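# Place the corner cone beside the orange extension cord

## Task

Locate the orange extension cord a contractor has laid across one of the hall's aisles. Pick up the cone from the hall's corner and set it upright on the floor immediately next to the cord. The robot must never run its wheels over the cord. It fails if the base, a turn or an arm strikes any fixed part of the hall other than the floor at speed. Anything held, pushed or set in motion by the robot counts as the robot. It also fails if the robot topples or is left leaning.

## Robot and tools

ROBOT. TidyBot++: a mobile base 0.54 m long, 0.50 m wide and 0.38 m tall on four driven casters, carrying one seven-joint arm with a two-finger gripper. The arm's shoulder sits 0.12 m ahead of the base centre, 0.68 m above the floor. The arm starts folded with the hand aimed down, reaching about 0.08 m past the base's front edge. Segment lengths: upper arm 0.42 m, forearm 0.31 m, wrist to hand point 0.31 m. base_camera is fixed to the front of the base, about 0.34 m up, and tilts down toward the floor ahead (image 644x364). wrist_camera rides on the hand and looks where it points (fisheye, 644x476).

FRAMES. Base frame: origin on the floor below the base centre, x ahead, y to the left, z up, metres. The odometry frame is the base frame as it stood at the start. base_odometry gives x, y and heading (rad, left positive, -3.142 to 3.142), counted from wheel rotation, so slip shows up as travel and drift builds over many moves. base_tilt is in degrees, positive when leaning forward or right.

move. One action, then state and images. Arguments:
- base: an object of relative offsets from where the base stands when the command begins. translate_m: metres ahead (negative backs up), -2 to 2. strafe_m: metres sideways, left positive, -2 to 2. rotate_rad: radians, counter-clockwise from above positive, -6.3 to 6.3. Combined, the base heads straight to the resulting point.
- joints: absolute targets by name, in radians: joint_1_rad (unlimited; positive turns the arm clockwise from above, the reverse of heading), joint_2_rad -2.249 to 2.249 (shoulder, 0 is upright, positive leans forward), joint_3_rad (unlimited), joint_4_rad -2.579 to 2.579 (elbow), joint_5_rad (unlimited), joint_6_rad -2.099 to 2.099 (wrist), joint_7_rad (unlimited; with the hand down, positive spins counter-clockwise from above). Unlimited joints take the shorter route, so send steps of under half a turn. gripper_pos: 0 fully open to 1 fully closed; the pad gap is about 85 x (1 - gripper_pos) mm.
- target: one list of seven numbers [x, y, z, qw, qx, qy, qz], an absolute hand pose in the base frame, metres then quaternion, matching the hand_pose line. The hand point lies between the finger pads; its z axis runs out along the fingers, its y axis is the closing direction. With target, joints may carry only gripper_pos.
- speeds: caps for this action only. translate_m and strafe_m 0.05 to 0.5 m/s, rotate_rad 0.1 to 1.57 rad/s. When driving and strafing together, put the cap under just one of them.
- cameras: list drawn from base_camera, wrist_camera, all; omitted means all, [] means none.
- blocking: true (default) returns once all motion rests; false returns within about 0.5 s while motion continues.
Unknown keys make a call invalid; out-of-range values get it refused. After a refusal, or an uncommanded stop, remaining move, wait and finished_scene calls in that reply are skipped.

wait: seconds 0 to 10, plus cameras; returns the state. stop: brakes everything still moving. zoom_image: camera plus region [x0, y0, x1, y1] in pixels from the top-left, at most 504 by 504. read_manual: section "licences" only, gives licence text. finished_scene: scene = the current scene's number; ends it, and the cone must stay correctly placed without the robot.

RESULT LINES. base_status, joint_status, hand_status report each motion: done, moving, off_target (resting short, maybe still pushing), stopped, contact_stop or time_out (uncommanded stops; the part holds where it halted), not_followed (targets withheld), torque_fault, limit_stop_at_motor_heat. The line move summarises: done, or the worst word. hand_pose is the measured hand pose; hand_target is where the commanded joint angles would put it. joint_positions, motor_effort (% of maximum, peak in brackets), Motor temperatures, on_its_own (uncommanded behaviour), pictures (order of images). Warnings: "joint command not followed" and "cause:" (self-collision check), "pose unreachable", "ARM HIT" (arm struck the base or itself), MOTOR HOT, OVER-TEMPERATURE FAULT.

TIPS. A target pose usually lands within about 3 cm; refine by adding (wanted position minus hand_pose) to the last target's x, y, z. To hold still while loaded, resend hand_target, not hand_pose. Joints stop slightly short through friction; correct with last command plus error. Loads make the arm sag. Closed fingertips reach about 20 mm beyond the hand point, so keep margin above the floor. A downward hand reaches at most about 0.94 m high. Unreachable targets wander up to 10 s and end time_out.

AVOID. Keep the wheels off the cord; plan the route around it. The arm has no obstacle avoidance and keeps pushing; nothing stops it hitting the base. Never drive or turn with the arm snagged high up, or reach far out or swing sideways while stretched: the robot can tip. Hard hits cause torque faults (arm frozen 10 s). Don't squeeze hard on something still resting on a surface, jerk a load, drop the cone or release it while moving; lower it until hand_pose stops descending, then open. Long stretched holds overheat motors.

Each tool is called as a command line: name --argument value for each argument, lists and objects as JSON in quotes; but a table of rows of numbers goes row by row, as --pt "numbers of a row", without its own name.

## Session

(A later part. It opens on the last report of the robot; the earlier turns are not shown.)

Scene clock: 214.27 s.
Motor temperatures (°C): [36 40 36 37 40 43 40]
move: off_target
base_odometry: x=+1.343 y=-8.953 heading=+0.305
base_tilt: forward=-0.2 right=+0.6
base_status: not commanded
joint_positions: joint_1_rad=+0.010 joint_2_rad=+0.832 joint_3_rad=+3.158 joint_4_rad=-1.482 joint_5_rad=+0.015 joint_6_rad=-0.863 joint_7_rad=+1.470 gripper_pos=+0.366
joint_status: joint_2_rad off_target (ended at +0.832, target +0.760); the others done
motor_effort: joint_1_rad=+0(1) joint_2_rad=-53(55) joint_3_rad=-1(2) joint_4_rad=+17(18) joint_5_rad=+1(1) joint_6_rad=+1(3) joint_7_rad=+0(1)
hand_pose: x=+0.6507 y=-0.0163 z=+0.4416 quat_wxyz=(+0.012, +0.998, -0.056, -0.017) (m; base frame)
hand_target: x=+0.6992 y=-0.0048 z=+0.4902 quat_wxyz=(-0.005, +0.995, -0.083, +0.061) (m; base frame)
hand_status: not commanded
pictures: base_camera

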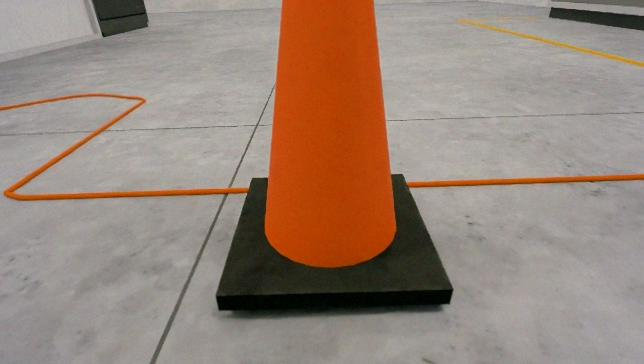

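move --joints '{"joint_2_rad": 0.785, "joint_6_rad": -0.79}' --cameras '[]'

move --joints '{"joint_2_rad": 0.80, "joint_6_rad": -0.77}' --cameras '["base_camera", "wrist_camera"]'

Scene clock: 221.30 s.
Motor temperatures (°C): [36 40 36 37 40 43 40]
move: off_target
base_odometry: x=+1.343 y=-8.953 heading=+0.305
base_tilt: forward=-0.2 right=+0.6
base_status: not commanded
joint_positions: joint_1_rad=+0.010 joint_2_rad=+0.850 joint_3_rad=+3.158 joint_4_rad=-1.482 joint_5_rad=+0.015 joint_6_rad=-0.854 joint_7_rad=+1.470 gripper_pos=+0.366
joint_status: joint_2_rad off_target (ended at +0.850, target +0.785); the others done
motor_effort: joint_1_rad=+1(1) joint_2_rad=-53(54) joint_3_rad=-1(2) joint_4_rad=+17(17) joint_5_rad=+1(1) joint_6_rad=+0(1) joint_7_rad=+0(1)
hand_pose: x=+0.6491 y=-0.0163 z=+0.4319 quat_wxyz=(+0.012, +0.998, -0.056, -0.021) (m; base frame)
hand_target: x=+0.7004 y=-0.0050 z=+0.4764 quat_wxyz=(-0.004, +0.995, -0.083, +0.058) (m; base frame)
hand_status: not commanded
pictures: none
No camera images: "cameras" was empty.

Scene clock: 221.87 s.
Motor temperatures (°C): [36 40 36 37 40 43 40]
move: off_target
base_odometry: x=+1.343 y=-8.953 heading=+0.305
base_tilt: forward=-0.2 right=+0.6
base_status: not commanded
joint_positions: joint_1_rad=+0.010 joint_2_rad=+0.857 joint_3_rad=+3.158 joint_4_rad=-1.481 joint_5_rad=+0.015 joint_6_rad=-0.836 joint_7_rad=+1.470 gripper_pos=+0.366
joint_status: joint_2_rad off_target (ended at +0.857, target +0.800); the others done
motor_effort: joint_1_rad=+1(1) joint_2_rad=-52(54) joint_3_rad=-1(2) joint_4_rad=+16(16) joint_5_rad=+0(1) joint_6_rad=+1(2) joint_7_rad=+0(1)
hand_pose: x=+0.6529 y=-0.0163 z=+0.4276 quat_wxyz=(+0.012, +0.998, -0.056, -0.016) (m; base frame)
hand_target: x=+0.7034 y=-0.0051 z=+0.4684 quat_wxyz=(-0.004, +0.995, -0.083, +0.061) (m; base frame)
hand_status: not commanded
pictures: base_camera, wrist_camera
camera_calibration:
wrist_camera: T_world_to_cam=[[-0.139929, -0.990042, -0.015378, 0.0916604], [-0.989968, 0.140191, -0.0175909, 0.716007], [0.0195716, 0.0127622, -0.999727, 0.546946], [0, 0, 0, 1]] pos_world=[0.710945, -0.0166106, 0.560801]

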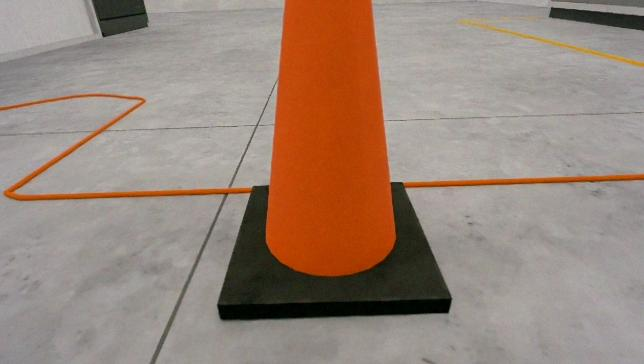

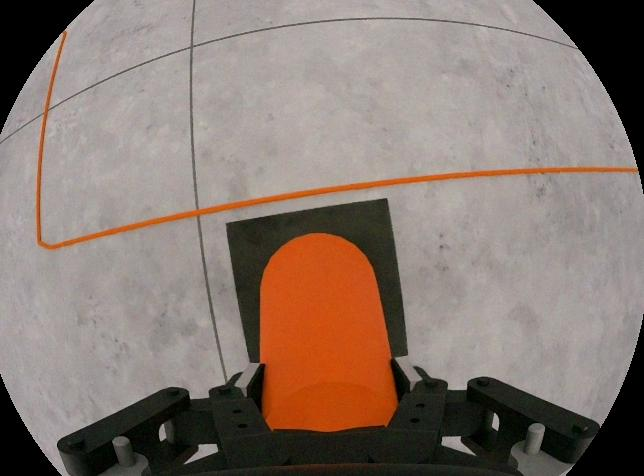

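move --joints '{"joint_2_rad": 0.83, "joint_6_rad": -0.765}' --cameras '["base_camera"]'

Scene clock: 225.80 s.
Motor temperatures (°C): [36 40 36 37 40 43 40]
move: done
base_odometry: x=+1.343 y=-8.953 heading=+0.305
base_tilt: forward=-0.2 right=+0.6
base_status: not commanded
joint_positions: joint_1_rad=+0.010 joint_2_rad=+0.862 joint_3_rad=+3.158 joint_4_rad=-1.475 joint_5_rad=+0.015 joint_6_rad=-0.834 joint_7_rad=+1.470 gripper_pos=+0.366
joint_status: all done
motor_effort: joint_1_rad=+1(2) joint_2_rad=-48(53) joint_3_rad=-1(2) joint_4_rad=+14(16) joint_5_rad=+0(1) joint_6_rad=+0(1) joint_7_rad=-1(1)
hand_pose: x=+0.6558 y=-0.0163 z=+0.4264 quat_wxyz=(+0.012, +0.998, -0.056, -0.014) (m; base frame)
hand_target: x=+0.6983 y=-0.0052 z=+0.4511 quat_wxyz=(-0.003, +0.995, -0.083, +0.048) (m; base frame)
hand_status: not commanded
pictures: base_camera

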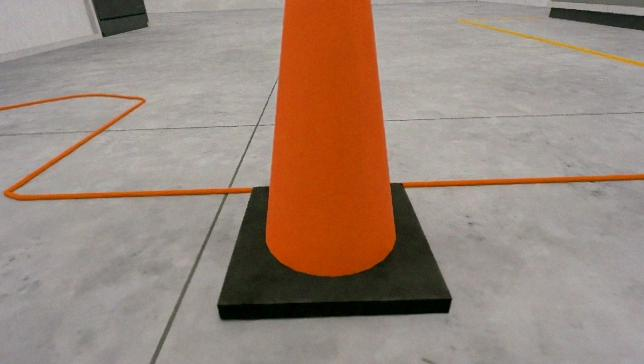

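move --joints '{"joint_2_rad": 0.845, "joint_6_rad": -0.775}' --cameras '[]'

move --joints '{"gripper_pos": 0}' --cameras '[]'

move --joints '{"joint_2_rad": 0.73, "joint_4_rad": -1.47, "joint_6_rad": -0.86}' --cameras '["base_camera", "wrist_camera"]'

Scene clock: 232.53 s.
Motor temperatures (°C): [36 40 36 37 40 43 40]
move: done
base_odometry: x=+1.343 y=-8.953 heading=+0.305
base_tilt: forward=-0.2 right=+0.6
base_status: not commanded
joint_positions: joint_1_rad=+0.010 joint_2_rad=+0.865 joint_3_rad=+3.158 joint_4_rad=-1.471 joint_5_rad=+0.015 joint_6_rad=-0.834 joint_7_rad=+1.470 gripper_pos=+0.366
joint_status: all done
motor_effort: joint_1_rad=+1(2) joint_2_rad=-46(48) joint_3_rad=-1(2) joint_4_rad=+13(14) joint_5_rad=+0(0) joint_6_rad=+0(1) joint_7_rad=-1(1)
hand_pose: x=+0.6573 y=-0.0161 z=+0.4259 quat_wxyz=(+0.012, +0.998, -0.056, -0.014) (m; base frame)
hand_target: x=+0.6916 y=-0.0051 z=+0.4422 quat_wxyz=(-0.002, +0.996, -0.083, +0.036) (m; base frame)
hand_status: not commanded
pictures: none
No camera images: "cameras" was empty.

Scene clock: 233.47 s.
Motor temperatures (°C): [36 40 36 37 40 43 40]
move: done
base_odometry: x=+1.343 y=-8.953 heading=+0.305
base_tilt: forward=-0.2 right=+0.6
base_status: not commanded
joint_positions: joint_1_rad=+0.008 joint_2_rad=+0.857 joint_3_rad=+3.158 joint_4_rad=-1.465 joint_5_rad=+0.015 joint_6_rad=-0.834 joint_7_rad=+1.470 gripper_pos=+0.000
joint_status: all done
motor_effort: joint_1_rad=+1(2) joint_2_rad=-42(48) joint_3_rad=-1(3) joint_4_rad=+12(14) joint_5_rad=+1(3) joint_6_rad=+1(1) joint_7_rad=-1(1)
hand_pose: x=+0.6620 y=-0.0150 z=+0.4311 quat_wxyz=(+0.012, +0.998, -0.055, -0.007) (m; base frame)
hand_target: x=+0.6916 y=-0.0051 z=+0.4422 quat_wxyz=(-0.002, +0.996, -0.083, +0.036) (m; base frame)
hand_status: not commanded
pictures: none
No camera images: "cameras" was empty.

Scene clock: 234.67 s.
Motor temperatures (°C): [36 40 36 37 40 43 40]
move: done
base_odometry: x=+1.343 y=-8.953 heading=+0.305
base_tilt: forward=-0.2 right=+0.6
base_status: not commanded
joint_positions: joint_1_rad=+0.008 joint_2_rad=+0.737 joint_3_rad=+3.158 joint_4_rad=-1.467 joint_5_rad=+0.015 joint_6_rad=-0.834 joint_7_rad=+1.470 gripper_pos=+0.000
joint_status: all done
motor_effort: joint_1_rad=+1(1) joint_2_rad=-41(45) joint_3_rad=-1(2) joint_4_rad=+14(14) joint_5_rad=+1(1) joint_6_rad=+1(2) joint_7_rad=+0(1)
hand_pose: x=+0.6873 y=-0.0152 z=+0.4974 quat_wxyz=(+0.009, +0.997, -0.055, +0.052) (m; base frame)
hand_target: x=+0.6793 y=-0.0043 z=+0.5000 quat_wxyz=(-0.004, +0.996, -0.084, +0.041) (m; base frame)
hand_status: not commanded
pictures: base_camera, wrist_camera
camera_calibration:
wrist_camera: T_world_to_cam=[[-0.134393, -0.990376, -0.0330733, 0.10366], [-0.978709, 0.137887, -0.152041, 0.810178], [0.155138, 0.011936, -0.987821, 0.516915], [0, 0, 0, 1]] pos_world=[0.726666, -0.0152209, 0.637227]

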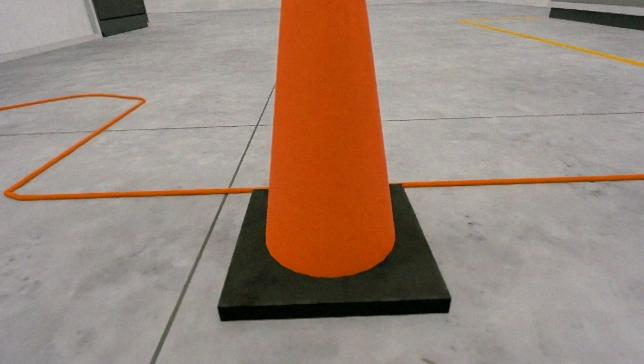

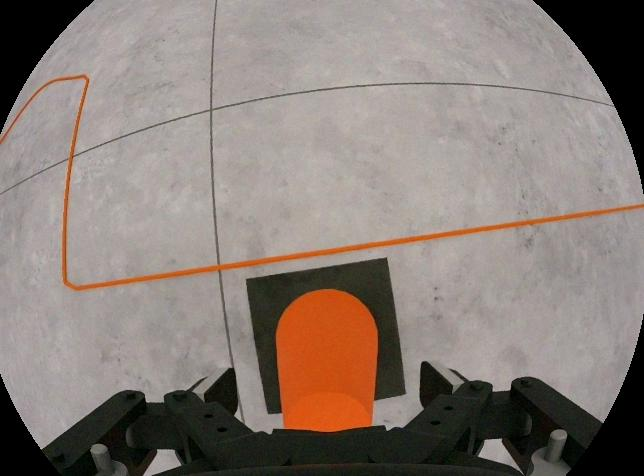

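move --joints '{"joint_2_rad": 0.6, "joint_4_rad": -1.43, "joint_6_rad": -1.0}' --cameras '["wrist_camera"]'

finished_scene --scene 2

Scene clock: 244.17 s.
Motor temperatures (°C): [36 40 36 37 40 43 40]
move: done
base_odometry: x=+1.343 y=-8.953 heading=+0.305
base_tilt: forward=-0.2 right=+0.6
base_status: not commanded
joint_positions: joint_1_rad=+0.008 joint_2_rad=+0.607 joint_3_rad=+3.158 joint_4_rad=-1.442 joint_5_rad=+0.015 joint_6_rad=-0.923 joint_7_rad=+1.470 gripper_pos=+0.000
joint_status: all done
motor_effort: joint_1_rad=+0(1) joint_2_rad=-38(44) joint_3_rad=-1(1) joint_4_rad=+16(16) joint_5_rad=+1(1) joint_6_rad=+2(4) joint_7_rad=-1(1)
hand_pose: x=+0.6910 y=-0.0153 z=+0.5763 quat_wxyz=(+0.007, +0.995, -0.057, +0.086) (m; base frame)
hand_target: x=+0.6733 y=-0.0033 z=+0.5803 quat_wxyz=(-0.007, +0.995, -0.083, +0.056) (m; base frame)
hand_status: not commanded
pictures: wrist_camera
camera_calibration:
wrist_camera: T_world_to_cam=[[-0.133576, -0.990159, -0.0417363, 0.111145], [-0.965902, 0.139497, -0.218113, 0.855098], [0.221789, 0.0111785, -0.975031, 0.540851], [0, 0, 0, 1]] pos_world=[0.720833, -0.0152782, 0.718494]

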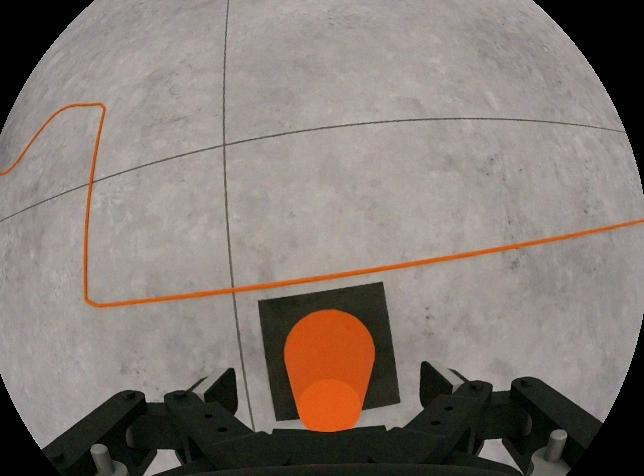

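The scene is finished: the task was done.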